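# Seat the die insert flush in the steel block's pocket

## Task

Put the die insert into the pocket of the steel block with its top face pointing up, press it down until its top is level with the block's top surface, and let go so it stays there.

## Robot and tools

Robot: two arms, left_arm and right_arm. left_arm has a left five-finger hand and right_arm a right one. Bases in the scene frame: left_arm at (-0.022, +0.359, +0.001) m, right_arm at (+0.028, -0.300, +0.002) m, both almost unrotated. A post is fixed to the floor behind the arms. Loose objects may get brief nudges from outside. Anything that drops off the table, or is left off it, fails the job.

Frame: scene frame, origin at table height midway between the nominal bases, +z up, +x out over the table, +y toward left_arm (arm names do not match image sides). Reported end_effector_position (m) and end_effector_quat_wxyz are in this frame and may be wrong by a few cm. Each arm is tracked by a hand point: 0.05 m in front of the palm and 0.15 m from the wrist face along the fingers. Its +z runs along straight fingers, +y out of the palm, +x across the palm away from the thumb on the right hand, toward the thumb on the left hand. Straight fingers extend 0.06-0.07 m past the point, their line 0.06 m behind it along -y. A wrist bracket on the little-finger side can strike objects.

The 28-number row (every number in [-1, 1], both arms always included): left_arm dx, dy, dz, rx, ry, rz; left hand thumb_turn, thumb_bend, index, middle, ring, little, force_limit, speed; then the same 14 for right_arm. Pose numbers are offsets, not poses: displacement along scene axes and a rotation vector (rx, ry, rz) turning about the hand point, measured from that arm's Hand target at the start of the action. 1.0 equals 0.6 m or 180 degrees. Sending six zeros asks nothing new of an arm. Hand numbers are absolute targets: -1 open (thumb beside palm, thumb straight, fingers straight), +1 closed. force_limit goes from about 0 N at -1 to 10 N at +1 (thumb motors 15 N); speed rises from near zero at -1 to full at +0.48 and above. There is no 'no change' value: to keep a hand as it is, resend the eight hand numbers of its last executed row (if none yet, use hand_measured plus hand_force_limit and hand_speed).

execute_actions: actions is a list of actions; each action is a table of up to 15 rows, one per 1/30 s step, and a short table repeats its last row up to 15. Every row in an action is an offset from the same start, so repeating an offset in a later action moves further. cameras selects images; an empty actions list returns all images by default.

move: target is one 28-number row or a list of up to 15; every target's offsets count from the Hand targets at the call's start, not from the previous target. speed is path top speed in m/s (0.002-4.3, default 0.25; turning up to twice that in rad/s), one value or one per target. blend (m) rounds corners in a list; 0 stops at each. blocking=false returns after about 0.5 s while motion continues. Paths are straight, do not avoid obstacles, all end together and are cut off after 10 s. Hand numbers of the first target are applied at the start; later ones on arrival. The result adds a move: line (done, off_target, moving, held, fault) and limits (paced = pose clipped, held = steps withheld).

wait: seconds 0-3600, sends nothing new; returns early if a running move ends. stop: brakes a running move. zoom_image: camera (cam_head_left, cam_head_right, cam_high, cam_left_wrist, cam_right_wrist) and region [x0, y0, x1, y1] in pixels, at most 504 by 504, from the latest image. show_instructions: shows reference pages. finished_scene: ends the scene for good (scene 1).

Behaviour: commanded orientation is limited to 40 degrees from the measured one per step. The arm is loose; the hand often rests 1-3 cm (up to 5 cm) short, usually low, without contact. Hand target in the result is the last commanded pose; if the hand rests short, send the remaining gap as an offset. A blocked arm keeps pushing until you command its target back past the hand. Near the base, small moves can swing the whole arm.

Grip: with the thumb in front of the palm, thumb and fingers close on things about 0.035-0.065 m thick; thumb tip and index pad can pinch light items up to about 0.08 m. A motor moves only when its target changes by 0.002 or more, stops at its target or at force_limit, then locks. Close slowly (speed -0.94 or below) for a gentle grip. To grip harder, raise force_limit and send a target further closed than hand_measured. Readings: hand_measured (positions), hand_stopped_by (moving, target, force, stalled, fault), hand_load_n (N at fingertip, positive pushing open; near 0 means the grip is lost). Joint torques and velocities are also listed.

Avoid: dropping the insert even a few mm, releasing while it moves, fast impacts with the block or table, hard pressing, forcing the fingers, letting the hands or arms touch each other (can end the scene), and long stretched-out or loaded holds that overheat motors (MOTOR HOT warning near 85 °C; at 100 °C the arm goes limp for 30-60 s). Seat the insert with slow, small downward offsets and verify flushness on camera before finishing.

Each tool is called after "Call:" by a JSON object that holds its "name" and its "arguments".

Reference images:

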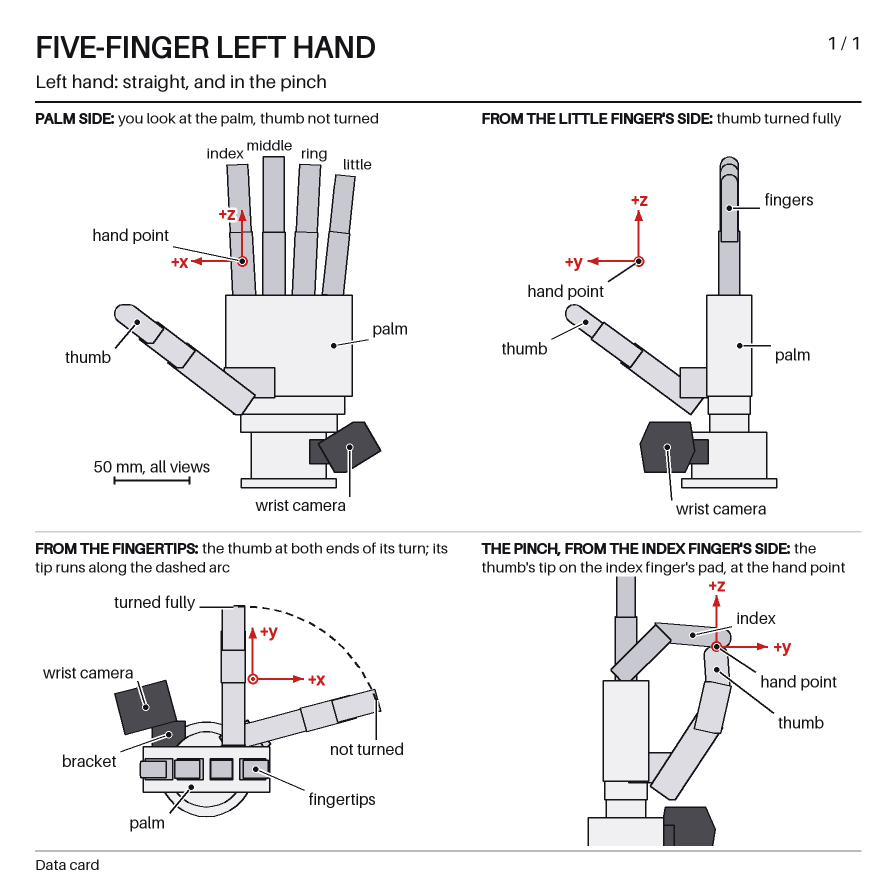

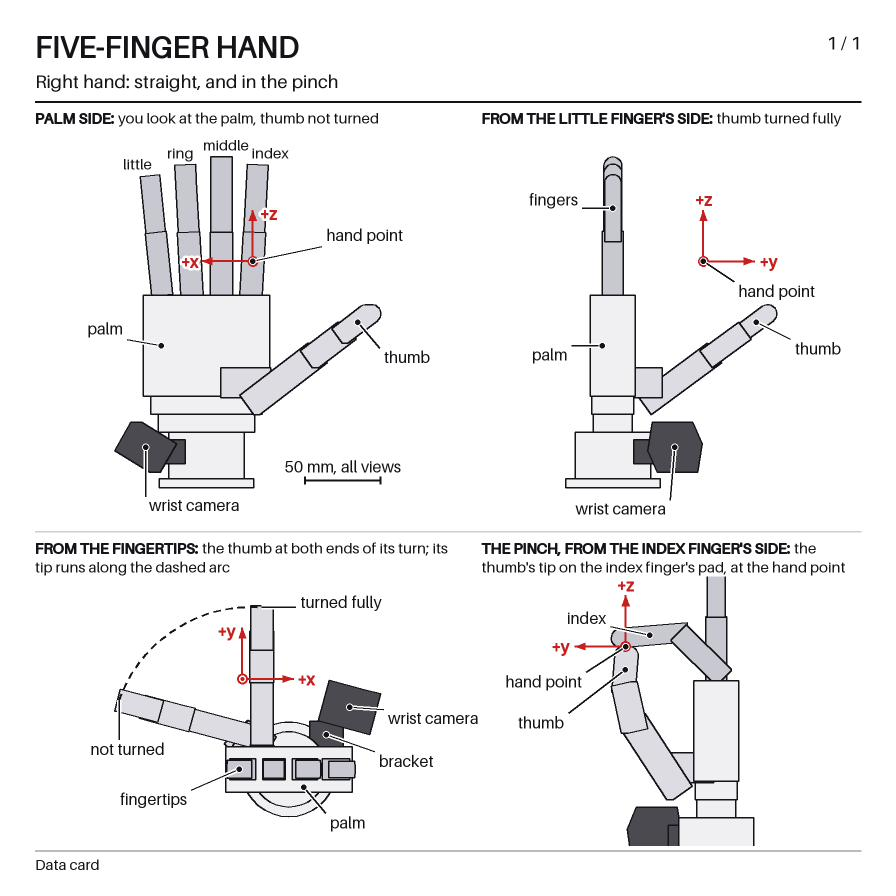

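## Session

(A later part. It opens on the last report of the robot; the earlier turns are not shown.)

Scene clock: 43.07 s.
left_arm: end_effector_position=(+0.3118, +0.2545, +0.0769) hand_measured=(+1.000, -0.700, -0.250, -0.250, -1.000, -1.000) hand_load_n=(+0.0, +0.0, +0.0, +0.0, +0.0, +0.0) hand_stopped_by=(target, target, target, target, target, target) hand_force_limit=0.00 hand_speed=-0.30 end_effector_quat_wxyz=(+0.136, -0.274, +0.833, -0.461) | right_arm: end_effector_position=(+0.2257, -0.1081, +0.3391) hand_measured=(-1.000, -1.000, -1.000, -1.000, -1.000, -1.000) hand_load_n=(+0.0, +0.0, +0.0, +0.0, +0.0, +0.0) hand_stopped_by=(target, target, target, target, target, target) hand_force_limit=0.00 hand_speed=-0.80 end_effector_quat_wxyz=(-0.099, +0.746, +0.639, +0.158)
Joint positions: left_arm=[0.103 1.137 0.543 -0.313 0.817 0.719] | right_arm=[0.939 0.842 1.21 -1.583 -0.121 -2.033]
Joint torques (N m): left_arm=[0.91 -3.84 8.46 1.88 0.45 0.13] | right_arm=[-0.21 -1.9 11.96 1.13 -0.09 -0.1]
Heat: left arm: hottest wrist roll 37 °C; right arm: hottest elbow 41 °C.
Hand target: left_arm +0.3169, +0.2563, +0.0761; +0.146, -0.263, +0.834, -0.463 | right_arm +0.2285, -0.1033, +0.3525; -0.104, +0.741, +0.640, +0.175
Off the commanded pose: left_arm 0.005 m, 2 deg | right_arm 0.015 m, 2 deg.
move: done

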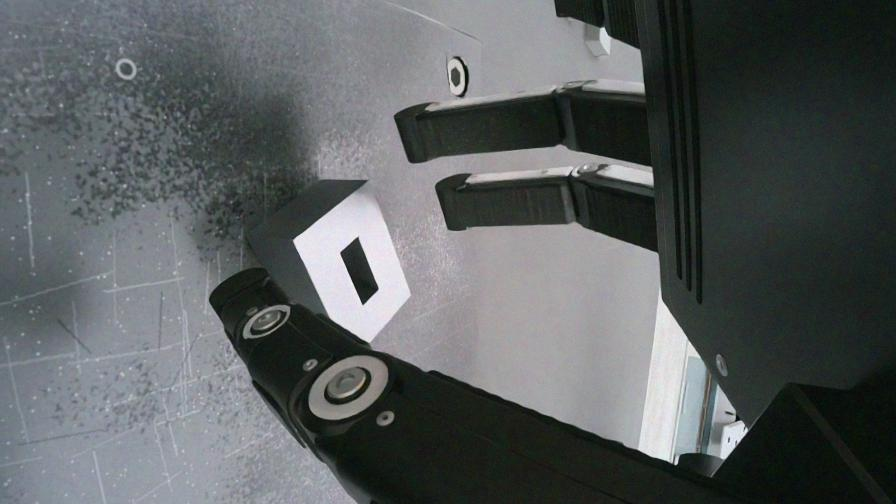

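Call:
{"name": "execute_actions", "arguments": {"actions": []}}

Call:
{"name": "zoom_image", "arguments": {"camera": "cam_high", "region": [270, 220, 410, 330]}}

Call:
{"name": "zoom_image", "arguments": {"camera": "cam_head_right", "region": [260, 200, 410, 320]}}

Call:
{"name": "zoom_image", "arguments": {"camera": "cam_head_left", "region": [230, 200, 380, 320]}}

Call:
{"name": "zoom_image", "arguments": {"camera": "cam_left_wrist", "region": [180, 80, 520, 360]}}

Scene clock: 44.47 s.
left_arm: end_effector_position=(+0.3118, +0.2545, +0.0769) hand_measured=(+1.000, -0.700, -0.250, -0.250, -1.000, -1.000) hand_load_n=(+0.0, +0.0, +0.0, +0.0, +0.0, +0.0) hand_stopped_by=(target, target, target, target, target, target) hand_force_limit=0.00 hand_speed=-0.30 end_effector_quat_wxyz=(+0.136, -0.274, +0.833, -0.461) | right_arm: end_effector_position=(+0.2257, -0.1081, +0.3391) hand_measured=(-1.000, -1.000, -1.000, -1.000, -1.000, -1.000) hand_load_n=(+0.0, +0.0, +0.0, +0.0, +0.0, +0.0) hand_stopped_by=(target, target, target, target, target, target) hand_force_limit=0.00 hand_speed=-0.80 end_effector_quat_wxyz=(-0.099, +0.746, +0.639, +0.158)
Joint positions: left_arm=[0.103 1.137 0.543 -0.313 0.817 0.719] | right_arm=[0.939 0.842 1.21 -1.583 -0.121 -2.033]
Joint velocities: within noise
Joint torques (N m): left_arm=[0.91 -3.84 8.46 1.88 0.45 0.13] | right_arm=[-0.15 -1.9 11.99 1.11 -0.09 -0.1]
Heat: left arm: hottest wrist roll 37 °C; right arm: hottest elbow 41 °C.
Hand target: left_arm +0.3169, +0.2563, +0.0761; +0.146, -0.263, +0.834, -0.463 | right_arm +0.2285, -0.1033, +0.3525; -0.104, +0.741, +0.640, +0.175
Off the commanded pose: left_arm 0.005 m, 2 deg | right_arm 0.015 m, 2 deg.

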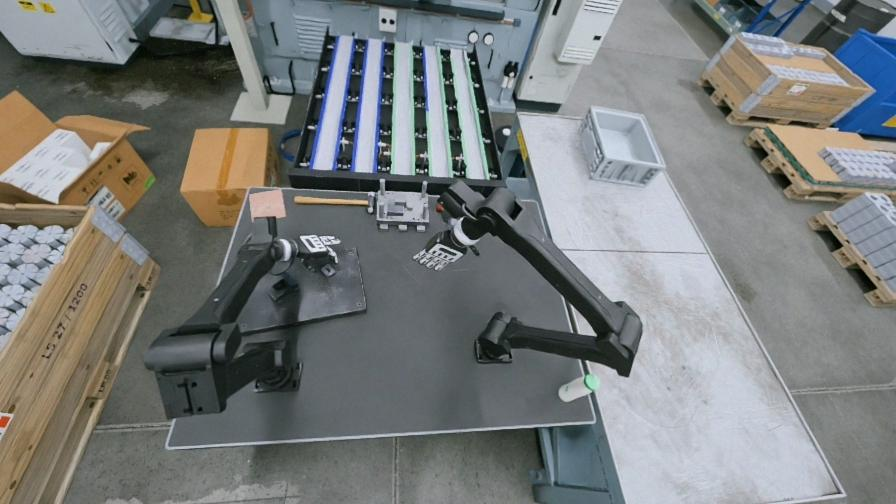

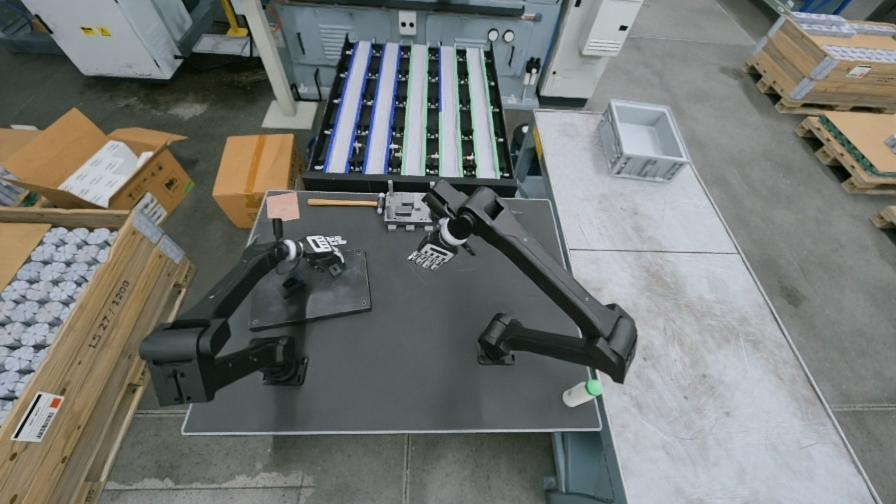

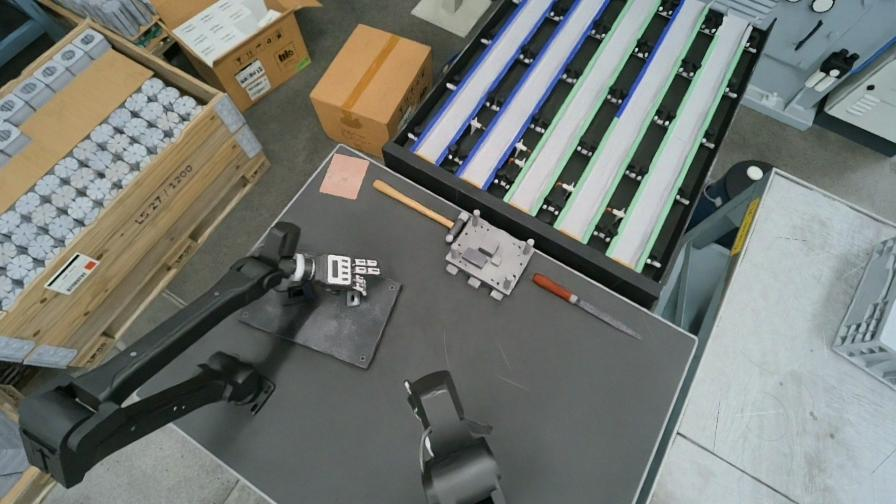

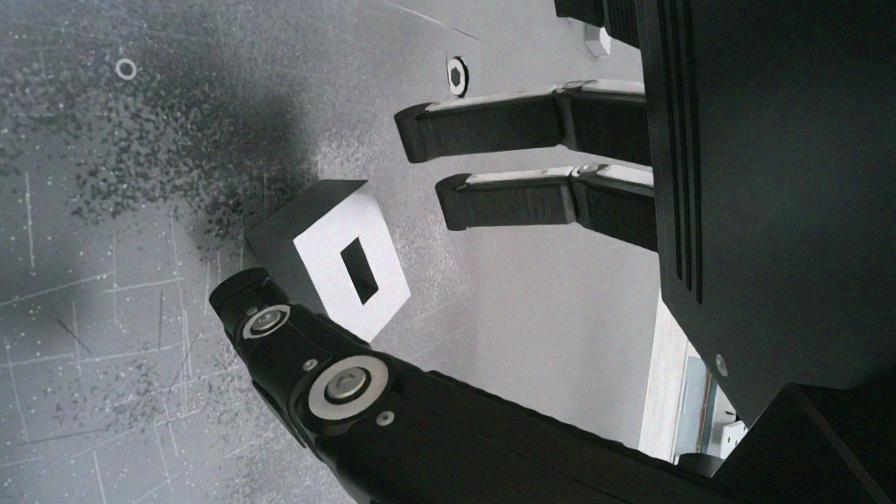

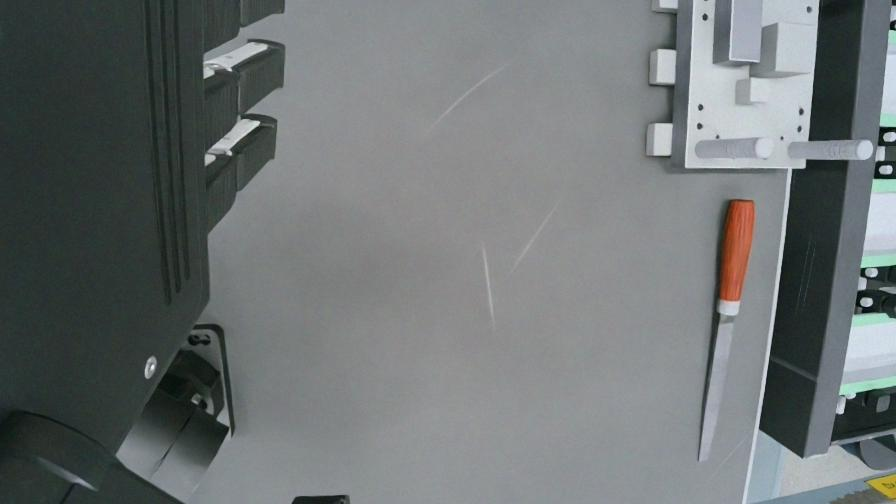

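Scaled by 3.600 from the camera's image (finer frame: 1280x720).

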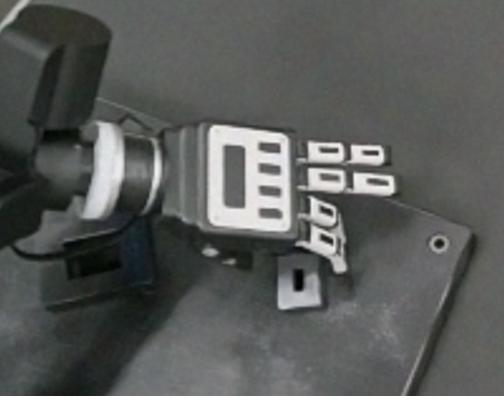

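Scaled by 3.360 from the camera's image (finer frame: 1280x720).

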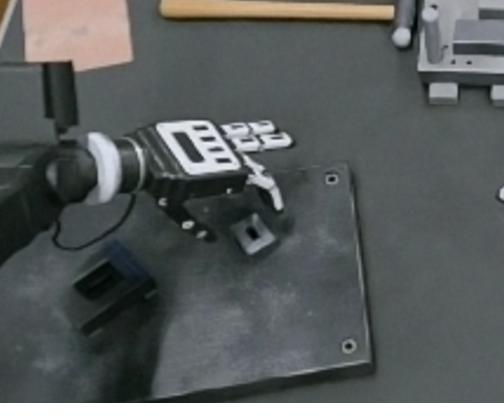

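Scaled by 3.360 from the camera's image (finer frame: 1280x720).

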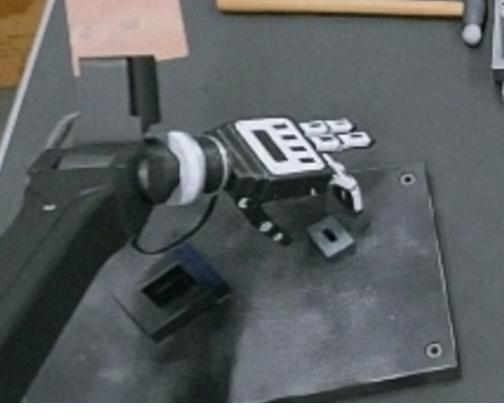

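Scaled by 1.482 from the camera's image (finer frame: 1280x720).

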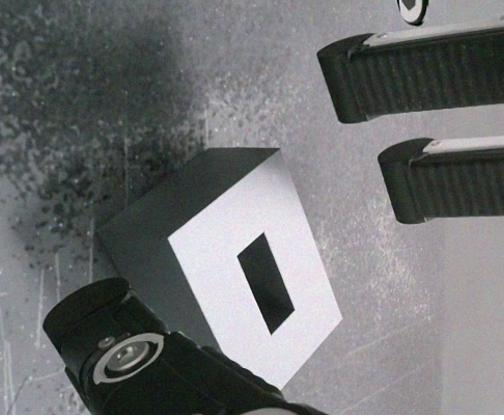

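Call:
{"name": "move", "arguments": {"target": [[-0.008,0.0,-0.010,0,0,0,1,-0.7,-0.25,-0.25,-1,-1,0,-0.3,0,0,0,0,0,0,-1,-1,-1,-1,-1,-1,0,-0.8]], "speed": 0.05, "cameras": ["cam_left_wrist","cam_high","cam_head_left"]}}

Call:
{"name": "zoom_image", "arguments": {"camera": "cam_high", "region": [300, 250, 400, 320]}}

Call:
{"name": "zoom_image", "arguments": {"camera": "cam_head_left", "region": [280, 230, 370, 300]}}

Scene clock: 53.47 s.
left_arm: end_effector_position=(+0.3069, +0.2541, +0.0704) hand_measured=(+1.000, -0.700, -0.250, -0.250, -1.000, -1.000) hand_load_n=(+0.0, +0.0, +0.0, +0.0, -0.5, +0.0) hand_stopped_by=(target, target, target, target, target, target) hand_force_limit=0.00 hand_speed=-0.30 end_effector_quat_wxyz=(+0.135, -0.274, +0.834, -0.460) | right_arm: end_effector_position=(+0.2257, -0.1081, +0.3391) hand_measured=(-1.000, -1.000, -1.000, -1.000, -1.000, -1.000) hand_load_n=(+0.0, -0.5, +0.0, +0.0, +0.5, +0.0) hand_stopped_by=(target, target, target, target, target, target) hand_force_limit=0.00 hand_speed=-0.80 end_effector_quat_wxyz=(-0.099, +0.746, +0.639, +0.158)
Joint positions: left_arm=[0.103 1.137 0.523 -0.296 0.817 0.72] | right_arm=[0.939 0.842 1.21 -1.583 -0.121 -2.033]
Joint torques (N m): left_arm=[1.08 -3.84 8.32 1.89 0.45 0.13] | right_arm=[-0.15 -1.9 11.97 1.13 -0.09 -0.1]
Heat: left arm: hottest wrist roll 37 °C; right arm: hottest elbow 42 °C.
Hand target: left_arm +0.3120, +0.2563, +0.0700; +0.146, -0.263, +0.834, -0.463 | right_arm +0.2285, -0.1033, +0.3525; -0.104, +0.741, +0.640, +0.175
Off the commanded pose: left_arm 0.006 m, 2 deg | right_arm 0.015 m, 2 deg.
move: done
Images, in order (width x height): cam_head_left 896x504, cam_high 896x504, cam_left_wrist 896x504.

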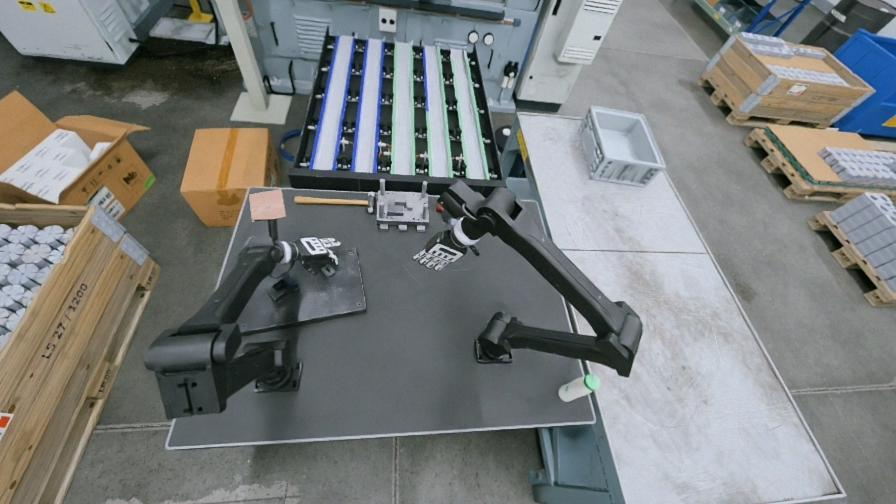

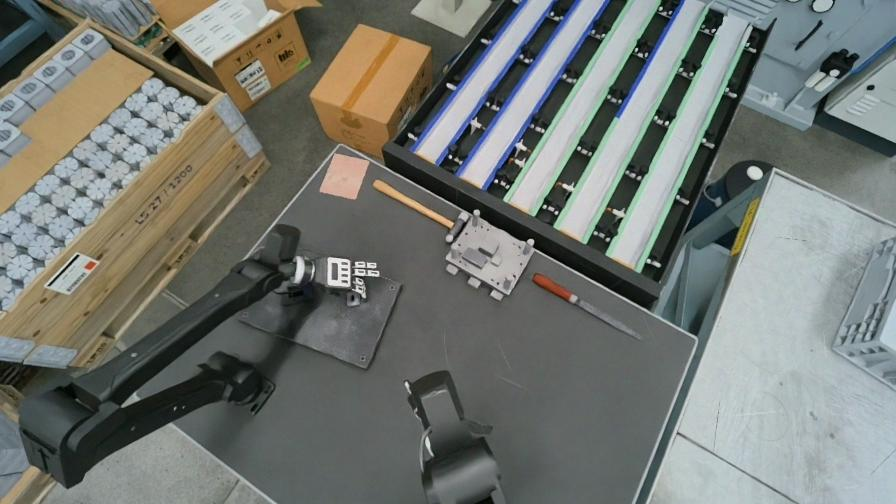

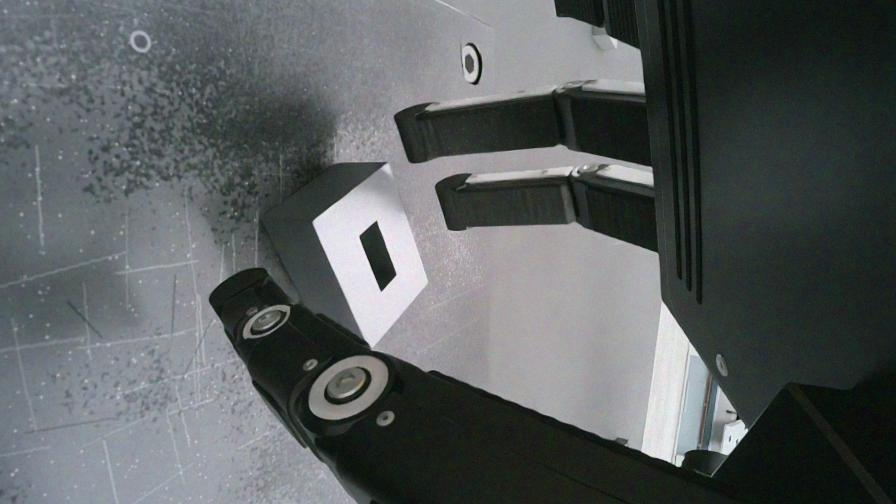

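Scaled by 5.040 from the camera's image (finer frame: 1280x720).

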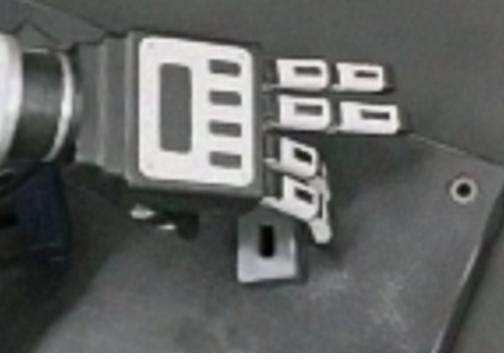

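Scaled by 5.600 from the camera's image (finer frame: 1280x720).

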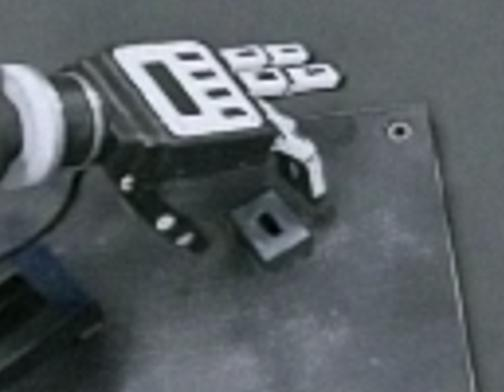

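Call:
{"name": "move", "arguments": {"target": [[-0.003,-0.0065,-0.007,0,0,0,1,-0.7,-0.25,-0.25,-1,-1,0,-0.3,0,0,0,0,0,0,-1,-1,-1,-1,-1,-1,0,-0.8]], "speed": 0.05, "cameras": ["cam_left_wrist","cam_high","cam_head_left"]}}

Call:
{"name": "zoom_image", "arguments": {"camera": "cam_head_left", "region": [280, 230, 370, 300]}}

Call:
{"name": "zoom_image", "arguments": {"camera": "cam_left_wrist", "region": [180, 120, 520, 400]}}

Scene clock: 59.30 s.
left_arm: end_effector_position=(+0.3076, +0.2544, +0.0677) hand_measured=(+1.000, -0.700, -0.250, -0.250, -1.000, -1.000) hand_load_n=(+0.0, +0.0, +0.0, +0.5, +0.0, +0.0) hand_stopped_by=(target, target, target, target, target, target) hand_force_limit=0.00 hand_speed=-0.30 end_effector_quat_wxyz=(+0.142, -0.271, +0.833, -0.461) | right_arm: end_effector_position=(+0.2257, -0.1081, +0.3391) hand_measured=(-1.000, -1.000, -1.000, -1.000, -1.000, -1.000) hand_load_n=(+0.0, +0.0, +0.5, +0.0, +0.0, +0.0) hand_stopped_by=(target, target, target, target, target, target) hand_force_limit=0.00 hand_speed=-0.80 end_effector_quat_wxyz=(-0.099, +0.746, +0.639, +0.158)
Joint positions: left_arm=[0.103 1.137 0.511 -0.268 0.815 0.72] | right_arm=[0.939 0.842 1.21 -1.583 -0.121 -2.033]
Joint torques (N m): left_arm=[-0.15 -3.6 8.14 1.92 0.21 -0.02] | right_arm=[-0.21 -1.9 11.99 1.13 -0.1 -0.1]
Heat: left arm: hottest wrist roll 37 °C; right arm: hottest elbow 42 °C.
Hand target: left_arm +0.3102, +0.2524, +0.0659; +0.146, -0.263, +0.834, -0.463 | right_arm +0.2285, -0.1033, +0.3525; -0.104, +0.741, +0.640, +0.175
Off the commanded pose: left_arm 0.004 m, 1 deg | right_arm 0.015 m, 2 deg.
move: done
Images, in order (width x height): cam_head_left 896x504, cam_high 896x504, cam_left_wrist 896x504.

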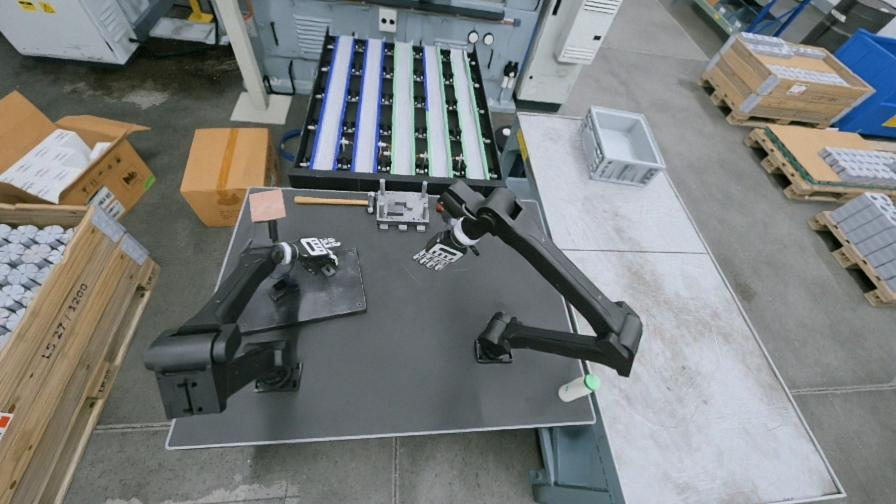

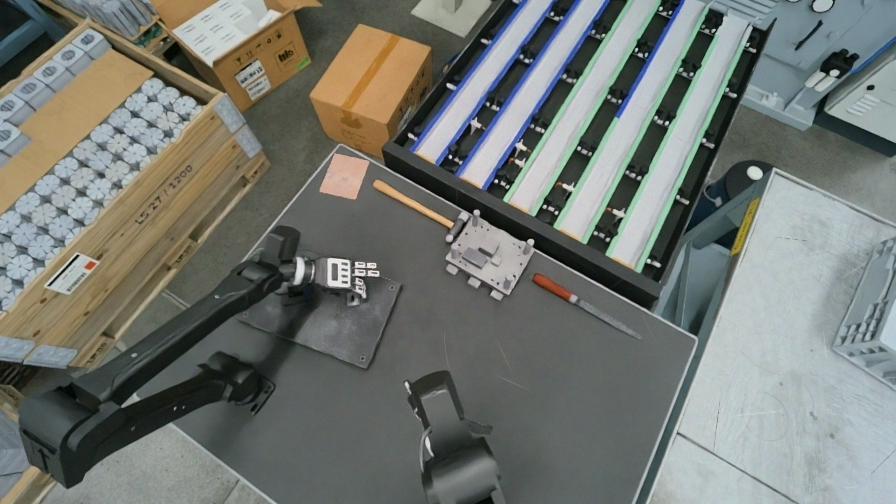

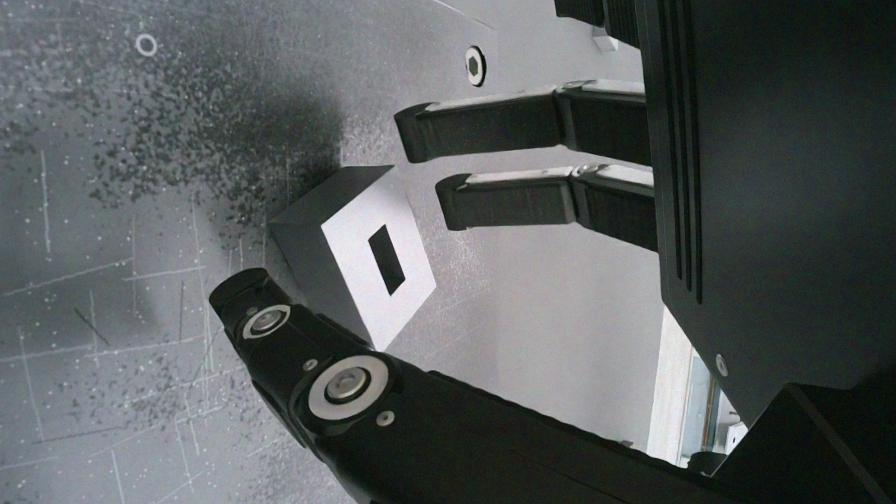

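Scaled by 5.600 from the camera's image (finer frame: 1280x720).

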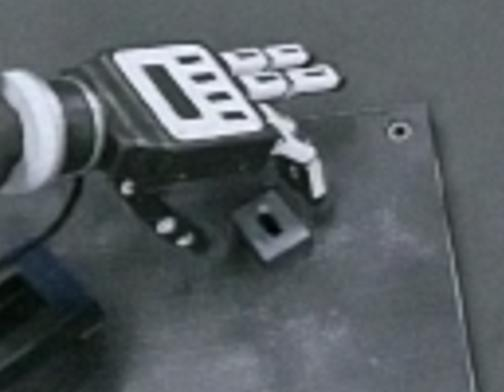

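Scaled by 1.482 from the camera's image (finer frame: 1280x720).

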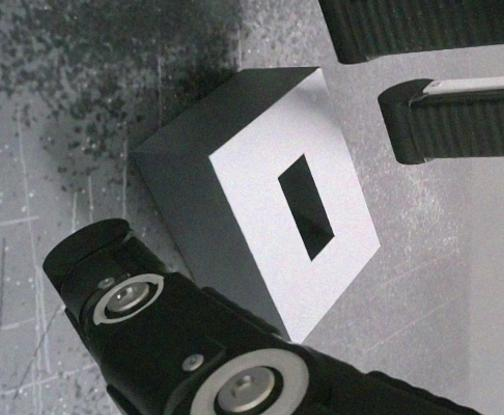

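Call:
{"name": "move", "arguments": {"target": [[-0.006,-0.006,0.002,0.027,0.019,0,1,-0.7,-0.25,-0.25,-1,-1,0,-0.3,0,0,0,0,0,0,-1,-1,-1,-1,-1,-1,0,-0.8]], "speed": 0.05, "cameras": ["cam_left_wrist","cam_head_left"]}}

Call:
{"name": "zoom_image", "arguments": {"camera": "cam_head_left", "region": [280, 230, 370, 300]}}

Scene clock: 62.53 s.
left_arm: end_effector_position=(+0.2971, +0.2508, +0.0569) hand_measured=(+1.000, -0.700, -0.250, -0.250, -1.000, -1.000) hand_load_n=(+0.0, +0.5, +0.0, +0.0, +0.0, +0.0) hand_stopped_by=(target, target, target, target, target, target) hand_force_limit=0.00 hand_speed=-0.30 end_effector_quat_wxyz=(+0.124, -0.280, +0.856, -0.417) | right_arm: end_effector_position=(+0.2257, -0.1081, +0.3391) hand_measured=(-1.000, -1.000, -1.000, -1.000, -1.000, -1.000) hand_load_n=(+0.0, -0.5, +0.0, +0.0, +0.0, +0.0) hand_stopped_by=(target, target, target, target, target, target) hand_force_limit=0.00 hand_speed=-0.80 end_effector_quat_wxyz=(-0.099, +0.746, +0.639, +0.158)
Joint positions: left_arm=[0.043 1.137 0.527 -0.351 0.711 0.725] | right_arm=[0.939 0.842 1.21 -1.583 -0.121 -2.033]
Joint torques (N m): left_arm=[-0.21 -4.48 10.74 0.34 0.16 0.04] | right_arm=[-0.26 -1.85 11.99 1.13 -0.09 -0.1]
Heat: left arm: hottest wrist roll 37 °C; right arm: hottest elbow 42 °C.
Hand target: left_arm +0.3067, +0.2489, +0.0671; +0.132, -0.270, +0.857, -0.419 | right_arm +0.2285, -0.1033, +0.3525; -0.104, +0.741, +0.640, +0.175
Off the commanded pose: left_arm 0.014 m, 1 deg | right_arm 0.015 m, 2 deg.
move: off_target (left_arm)
Images, in order (width x height): cam_head_left 896x504, cam_left_wrist 896x504.

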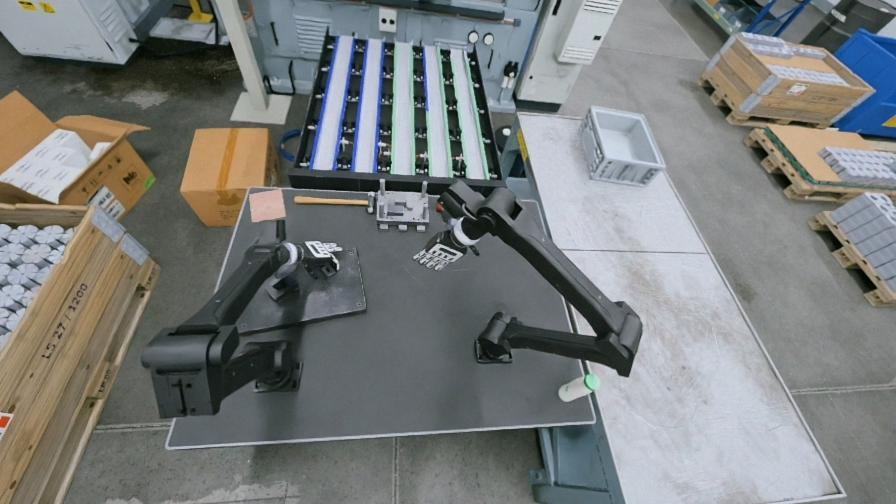

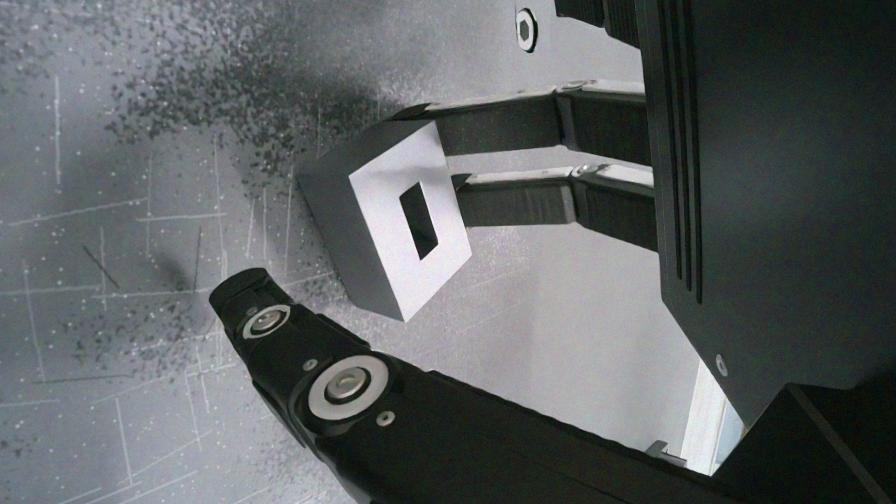

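Scaled by 5.600 from the camera's image (finer frame: 1280x720).

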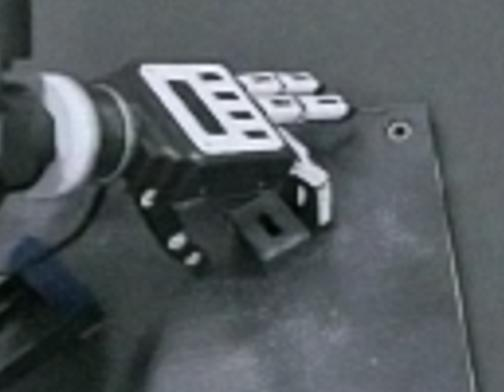

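Call:
{"name": "move", "arguments": {"target": [[0.0,-0.003,0.007,0,0,0,1,-0.7,-0.25,-0.25,-1,-1,0,-0.3,0,0,0,0,0,0,-1,-1,-1,-1,-1,-1,0,-0.8]], "speed": 0.05, "cameras": ["cam_left_wrist","cam_head_left"]}}

Call:
{"name": "zoom_image", "arguments": {"camera": "cam_head_left", "region": [280, 230, 370, 300]}}

Scene clock: 65.23 s.
left_arm: end_effector_position=(+0.2946, +0.2493, +0.0573) hand_measured=(+1.000, -0.700, -0.250, -0.250, -1.000, -1.000) hand_load_n=(+0.0, +0.0, +0.0, +0.0, +0.0, +0.0) hand_stopped_by=(target, target, target, target, target, target) hand_force_limit=0.00 hand_speed=-0.30 end_effector_quat_wxyz=(+0.121, -0.280, +0.857, -0.415) | right_arm: end_effector_position=(+0.2257, -0.1081, +0.3391) hand_measured=(-1.000, -1.000, -1.000, -1.000, -1.000, -1.000) hand_load_n=(+0.0, +0.0, +0.0, +0.0, +0.0, +0.0) hand_stopped_by=(target, target, target, target, target, target) hand_force_limit=0.00 hand_speed=-0.80 end_effector_quat_wxyz=(-0.099, +0.746, +0.639, +0.158)
Joint positions: left_arm=[0.036 1.133 0.529 -0.365 0.706 0.725] | right_arm=[0.939 0.842 1.21 -1.583 -0.121 -2.033]
Joint torques (N m): left_arm=[-0.21 -4.84 11.12 0.44 0.18 -0.03] | right_arm=[-0.21 -1.96 11.97 1.13 -0.09 -0.1]
Heat: left arm: hottest wrist roll 37 °C; right arm: hottest elbow 42 °C.
Hand target: left_arm +0.3067, +0.2471, +0.0713; +0.132, -0.270, +0.857, -0.419 | right_arm +0.2285, -0.1033, +0.3525; -0.104, +0.741, +0.640, +0.175
Off the commanded pose: left_arm 0.019 m, 2 deg | right_arm 0.015 m, 2 deg.
move: off_target (left_arm)
Images, in order (width x height): cam_head_left 896x504, cam_left_wrist 896x504.

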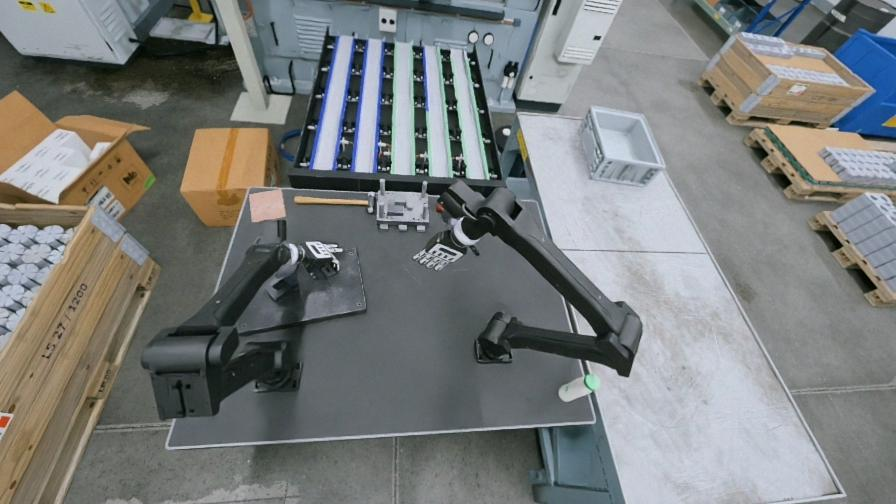

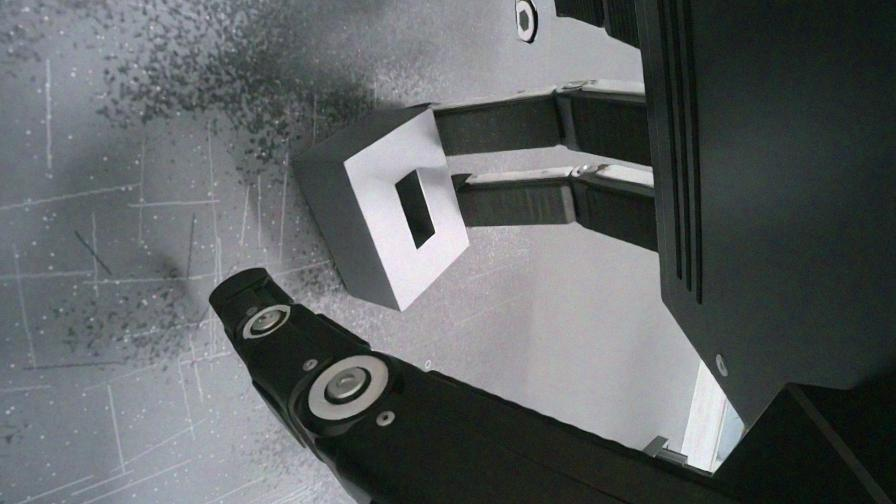

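Scaled by 5.600 from the camera's image (finer frame: 1280x720).

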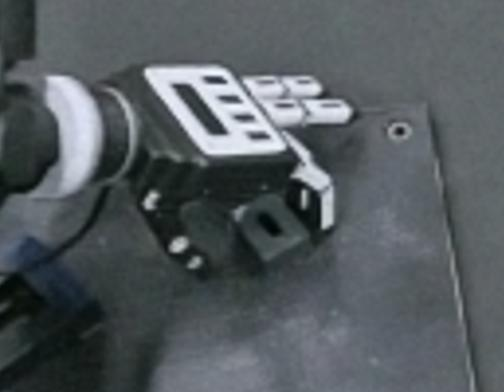

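Call:
{"name": "move", "arguments": {"target": [[0.008,-0.003,0.015,0,0,0,1,-0.7,-0.25,-0.25,-1,-1,0,-0.3,0,0,0,0,0,0,-1,-1,-1,-1,-1,-1,0,-0.8]], "speed": 0.1, "cameras": ["cam_left_wrist","cam_head_left"]}}

Call:
{"name": "zoom_image", "arguments": {"camera": "cam_head_left", "region": [280, 230, 370, 300]}}

Scene clock: 66.57 s.
left_arm: end_effector_position=(+0.2961, +0.2479, +0.0623) hand_measured=(+1.000, -0.700, -0.250, -0.250, -1.000, -1.000) hand_load_n=(+0.0, +0.0, +0.0, +0.0, +0.0, +0.0) hand_stopped_by=(target, target, target, target, target, target) hand_force_limit=0.00 hand_speed=-0.30 end_effector_quat_wxyz=(+0.117, -0.279, +0.859, -0.412) | right_arm: end_effector_position=(+0.2257, -0.1081, +0.3391) hand_measured=(-1.000, -1.000, -1.000, -1.000, -1.000, -1.000) hand_load_n=(+0.0, +0.0, +0.0, +0.0, +0.0, +0.0) hand_stopped_by=(target, target, target, target, target, target) hand_force_limit=0.00 hand_speed=-0.80 end_effector_quat_wxyz=(-0.099, +0.746, +0.639, +0.158)
Joint positions: left_arm=[0.029 1.132 0.548 -0.392 0.702 0.725] | right_arm=[0.939 0.842 1.21 -1.583 -0.121 -2.033]
Joint torques (N m): left_arm=[-0.15 -5.19 11.7 0.59 0.2 -0.1] | right_arm=[-0.21 -1.96 11.97 1.13 -0.09 -0.1]
Heat: left arm: hottest wrist roll 37 °C; right arm: hottest elbow 43 °C.
Hand target: left_arm +0.3115, +0.2453, +0.0804; +0.132, -0.270, +0.857, -0.419 | right_arm +0.2285, -0.1033, +0.3525; -0.104, +0.741, +0.640, +0.175
Off the commanded pose: left_arm 0.024 m, 2 deg | right_arm 0.015 m, 2 deg.
move: off_target (left_arm)
Images, in order (width x height): cam_head_left 896x504, cam_left_wrist 896x504.

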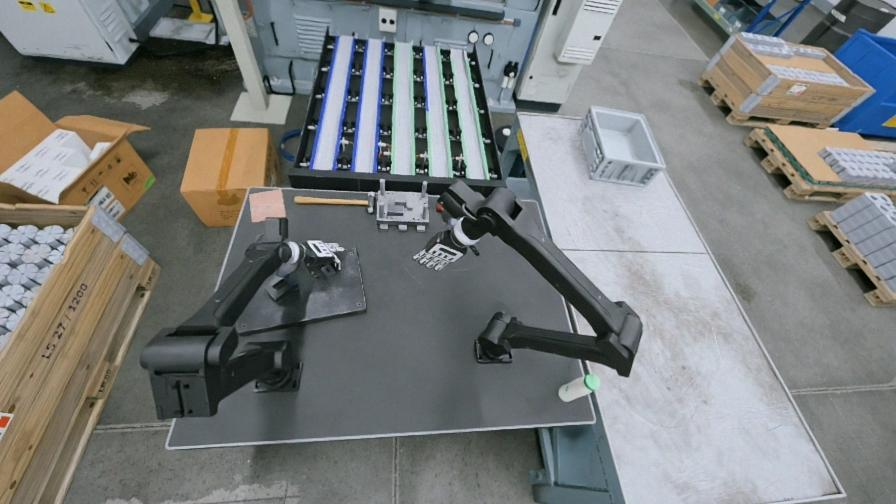

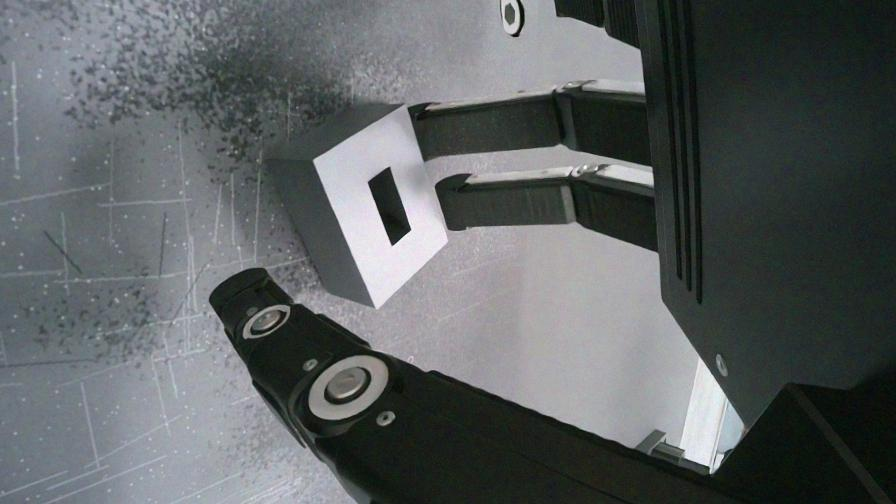

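Scaled by 5.600 from the camera's image (finer frame: 1280x720).

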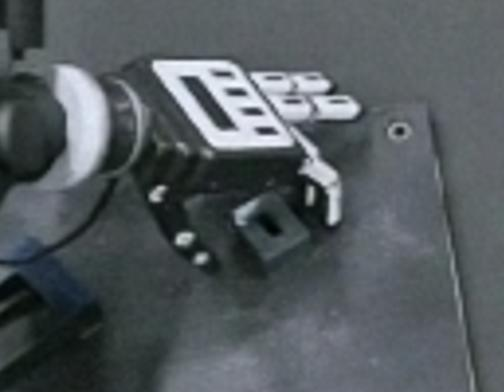

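Call:
{"name": "move", "arguments": {"target": [[0.024,0.010,0.008,0,0,0,1,-0.7,-0.25,-0.25,-1,-1,0,-0.3,0,0,0,0,0,0,-1,-1,-1,-1,-1,-1,0,-0.8]], "speed": 0.1, "cameras": ["cam_left_wrist"]}}

Scene clock: 68.87 s.
left_arm: end_effector_position=(+0.3121, +0.2491, +0.0757) hand_measured=(+1.000, -0.700, -0.250, -0.250, -1.000, -1.000) hand_load_n=(+0.0, +0.0, +0.0, +0.0, +0.0, +0.0) hand_stopped_by=(target, target, target, target, target, target) hand_force_limit=0.00 hand_speed=-0.30 end_effector_quat_wxyz=(+0.123, -0.278, +0.857, -0.416) | right_arm: end_effector_position=(+0.2257, -0.1081, +0.3391) hand_measured=(-1.000, -1.000, -1.000, -1.000, -1.000, -1.000) hand_load_n=(+0.0, -0.5, +0.0, +0.0, +0.0, +0.0) hand_stopped_by=(target, target, target, target, target, target) hand_force_limit=0.00 hand_speed=-0.80 end_effector_quat_wxyz=(-0.099, +0.746, +0.639, +0.158)
Joint positions: left_arm=[0.036 1.148 0.596 -0.411 0.708 0.725] | right_arm=[0.939 0.842 1.21 -1.583 -0.121 -2.033]
Joint torques (N m): left_arm=[1.14 -3.96 11.54 0.58 0.4 0.1] | right_arm=[-0.26 -1.96 11.97 1.13 -0.09 -0.1]
Heat: left arm: hottest wrist roll 37 °C; right arm: hottest elbow 43 °C.
Hand target: left_arm +0.3259, +0.2513, +0.0851; +0.132, -0.270, +0.857, -0.419 | right_arm +0.2285, -0.1033, +0.3525; -0.104, +0.741, +0.640, +0.175
Off the commanded pose: left_arm 0.017 m, 1 deg | right_arm 0.015 m, 2 deg.
move: off_target (left_arm)

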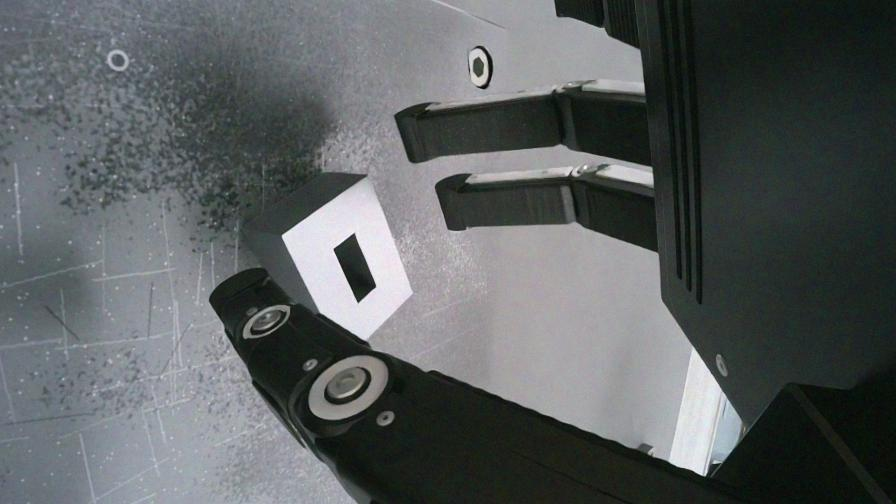

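Call:
{"name": "move", "arguments": {"target": [[-0.0118,0.003,-0.0157,0,0,0,1,-0.7,-0.25,-0.25,-1,-1,0,-0.3,0,0,0,0,0,0,-1,-1,-1,-1,-1,-1,0,-0.8]], "speed": 0.1, "cameras": ["cam_left_wrist"]}}

Scene clock: 70.07 s.
left_arm: end_effector_position=(+0.3125, +0.2504, +0.0760) hand_measured=(+1.000, -0.700, -0.250, -0.250, -1.000, -1.000) hand_load_n=(+0.0, +0.0, +0.0, +0.0, -0.5, +0.0) hand_stopped_by=(target, target, target, target, target, target) hand_force_limit=0.00 hand_speed=-0.30 end_effector_quat_wxyz=(+0.123, -0.279, +0.856, -0.417) | right_arm: end_effector_position=(+0.2257, -0.1081, +0.3391) hand_measured=(-1.000, -1.000, -1.000, -1.000, -1.000, -1.000) hand_load_n=(+0.0, +0.0, +0.5, -0.5, +0.0, +0.0) hand_stopped_by=(target, target, target, target, target, target) hand_force_limit=0.00 hand_speed=-0.80 end_effector_quat_wxyz=(-0.099, +0.746, +0.639, +0.158)
Joint positions: left_arm=[0.041 1.148 0.596 -0.411 0.711 0.726] | right_arm=[0.939 0.842 1.21 -1.583 -0.121 -2.033]
Joint torques (N m): left_arm=[1.2 -4.07 9.02 1.58 0.42 0.13] | right_arm=[-0.21 -1.9 11.99 1.13 -0.09 -0.1]
Heat: left arm: hottest wrist roll 37 °C; right arm: hottest elbow 43 °C.
Hand target: left_arm +0.3188, +0.2530, +0.0757; +0.132, -0.270, +0.857, -0.419 | right_arm +0.2285, -0.1033, +0.3525; -0.104, +0.741, +0.640, +0.175
Off the commanded pose: left_arm 0.007 m, 1 deg | right_arm 0.015 m, 2 deg.
move: done

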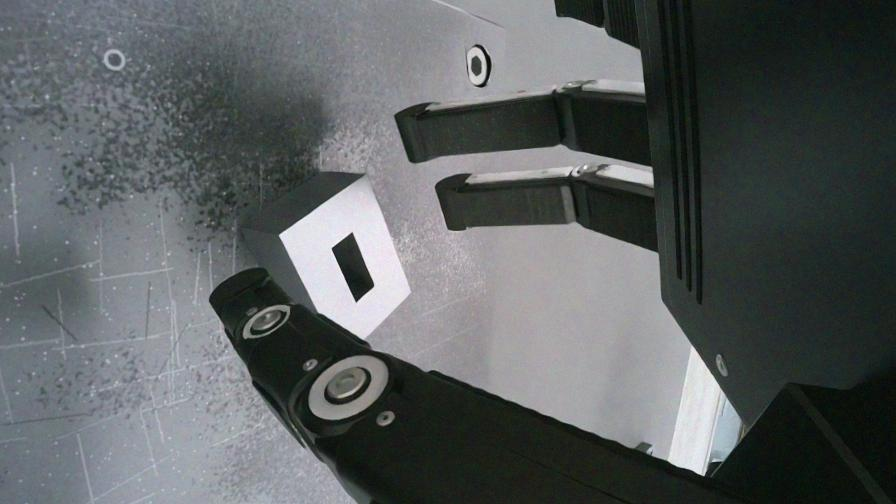

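Call:
{"name": "move", "arguments": {"target": [[-0.009,0.001,-0.010,0,0,0,1,-0.7,-0.25,-0.25,-1,-1,0,-0.3,0,0,0,0,0,0,-1,-1,-1,-1,-1,-1,0,-0.8]], "speed": 0.1, "cameras": ["cam_left_wrist"]}}

Scene clock: 71.17 s.
left_arm: end_effector_position=(+0.3077, +0.2510, +0.0700) hand_measured=(+1.000, -0.700, -0.250, -0.250, -1.000, -1.000) hand_load_n=(+0.0, +0.0, +0.0, +0.0, +0.0, +0.0) hand_stopped_by=(target, target, target, target, target, target) hand_force_limit=0.00 hand_speed=-0.30 end_effector_quat_wxyz=(+0.121, -0.280, +0.857, -0.416) | right_arm: end_effector_position=(+0.2257, -0.1081, +0.3391) hand_measured=(-1.000, -1.000, -1.000, -1.000, -1.000, -1.000) hand_load_n=(+0.0, +0.0, +0.0, +0.0, +0.0, +0.0) hand_stopped_by=(target, target, target, target, target, target) hand_force_limit=0.00 hand_speed=-0.80 end_effector_quat_wxyz=(-0.099, +0.746, +0.639, +0.158)
Joint positions: left_arm=[0.043 1.148 0.579 -0.402 0.713 0.729] | right_arm=[0.939 0.842 1.21 -1.583 -0.121 -2.033]
Joint torques (N m): left_arm=[1.2 -4.37 8.53 1.87 0.42 0.13] | right_arm=[-0.21 -1.85 11.97 1.13 -0.09 -0.1]
Heat: left arm: hottest wrist roll 37 °C; right arm: hottest elbow 43 °C.
Hand target: left_arm +0.3134, +0.2536, +0.0697; +0.132, -0.270, +0.857, -0.419 | right_arm +0.2285, -0.1033, +0.3525; -0.104, +0.741, +0.640, +0.175
Off the commanded pose: left_arm 0.006 m, 2 deg | right_arm 0.015 m, 2 deg.
move: done

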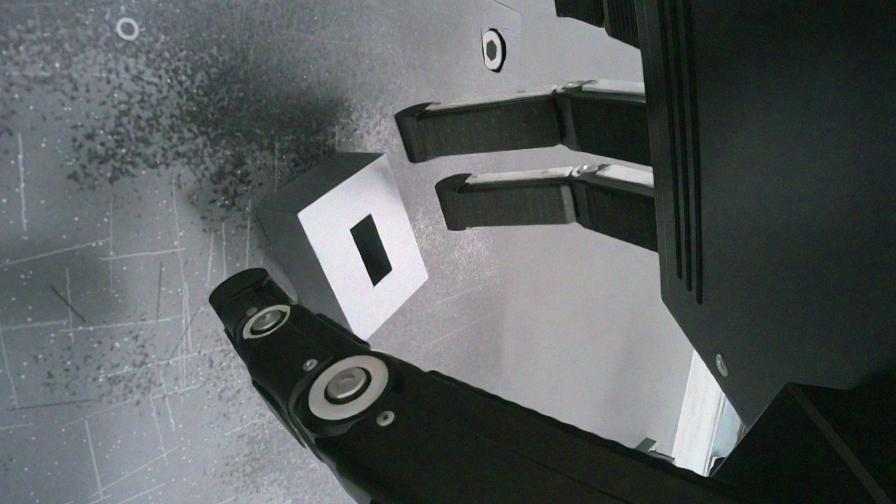

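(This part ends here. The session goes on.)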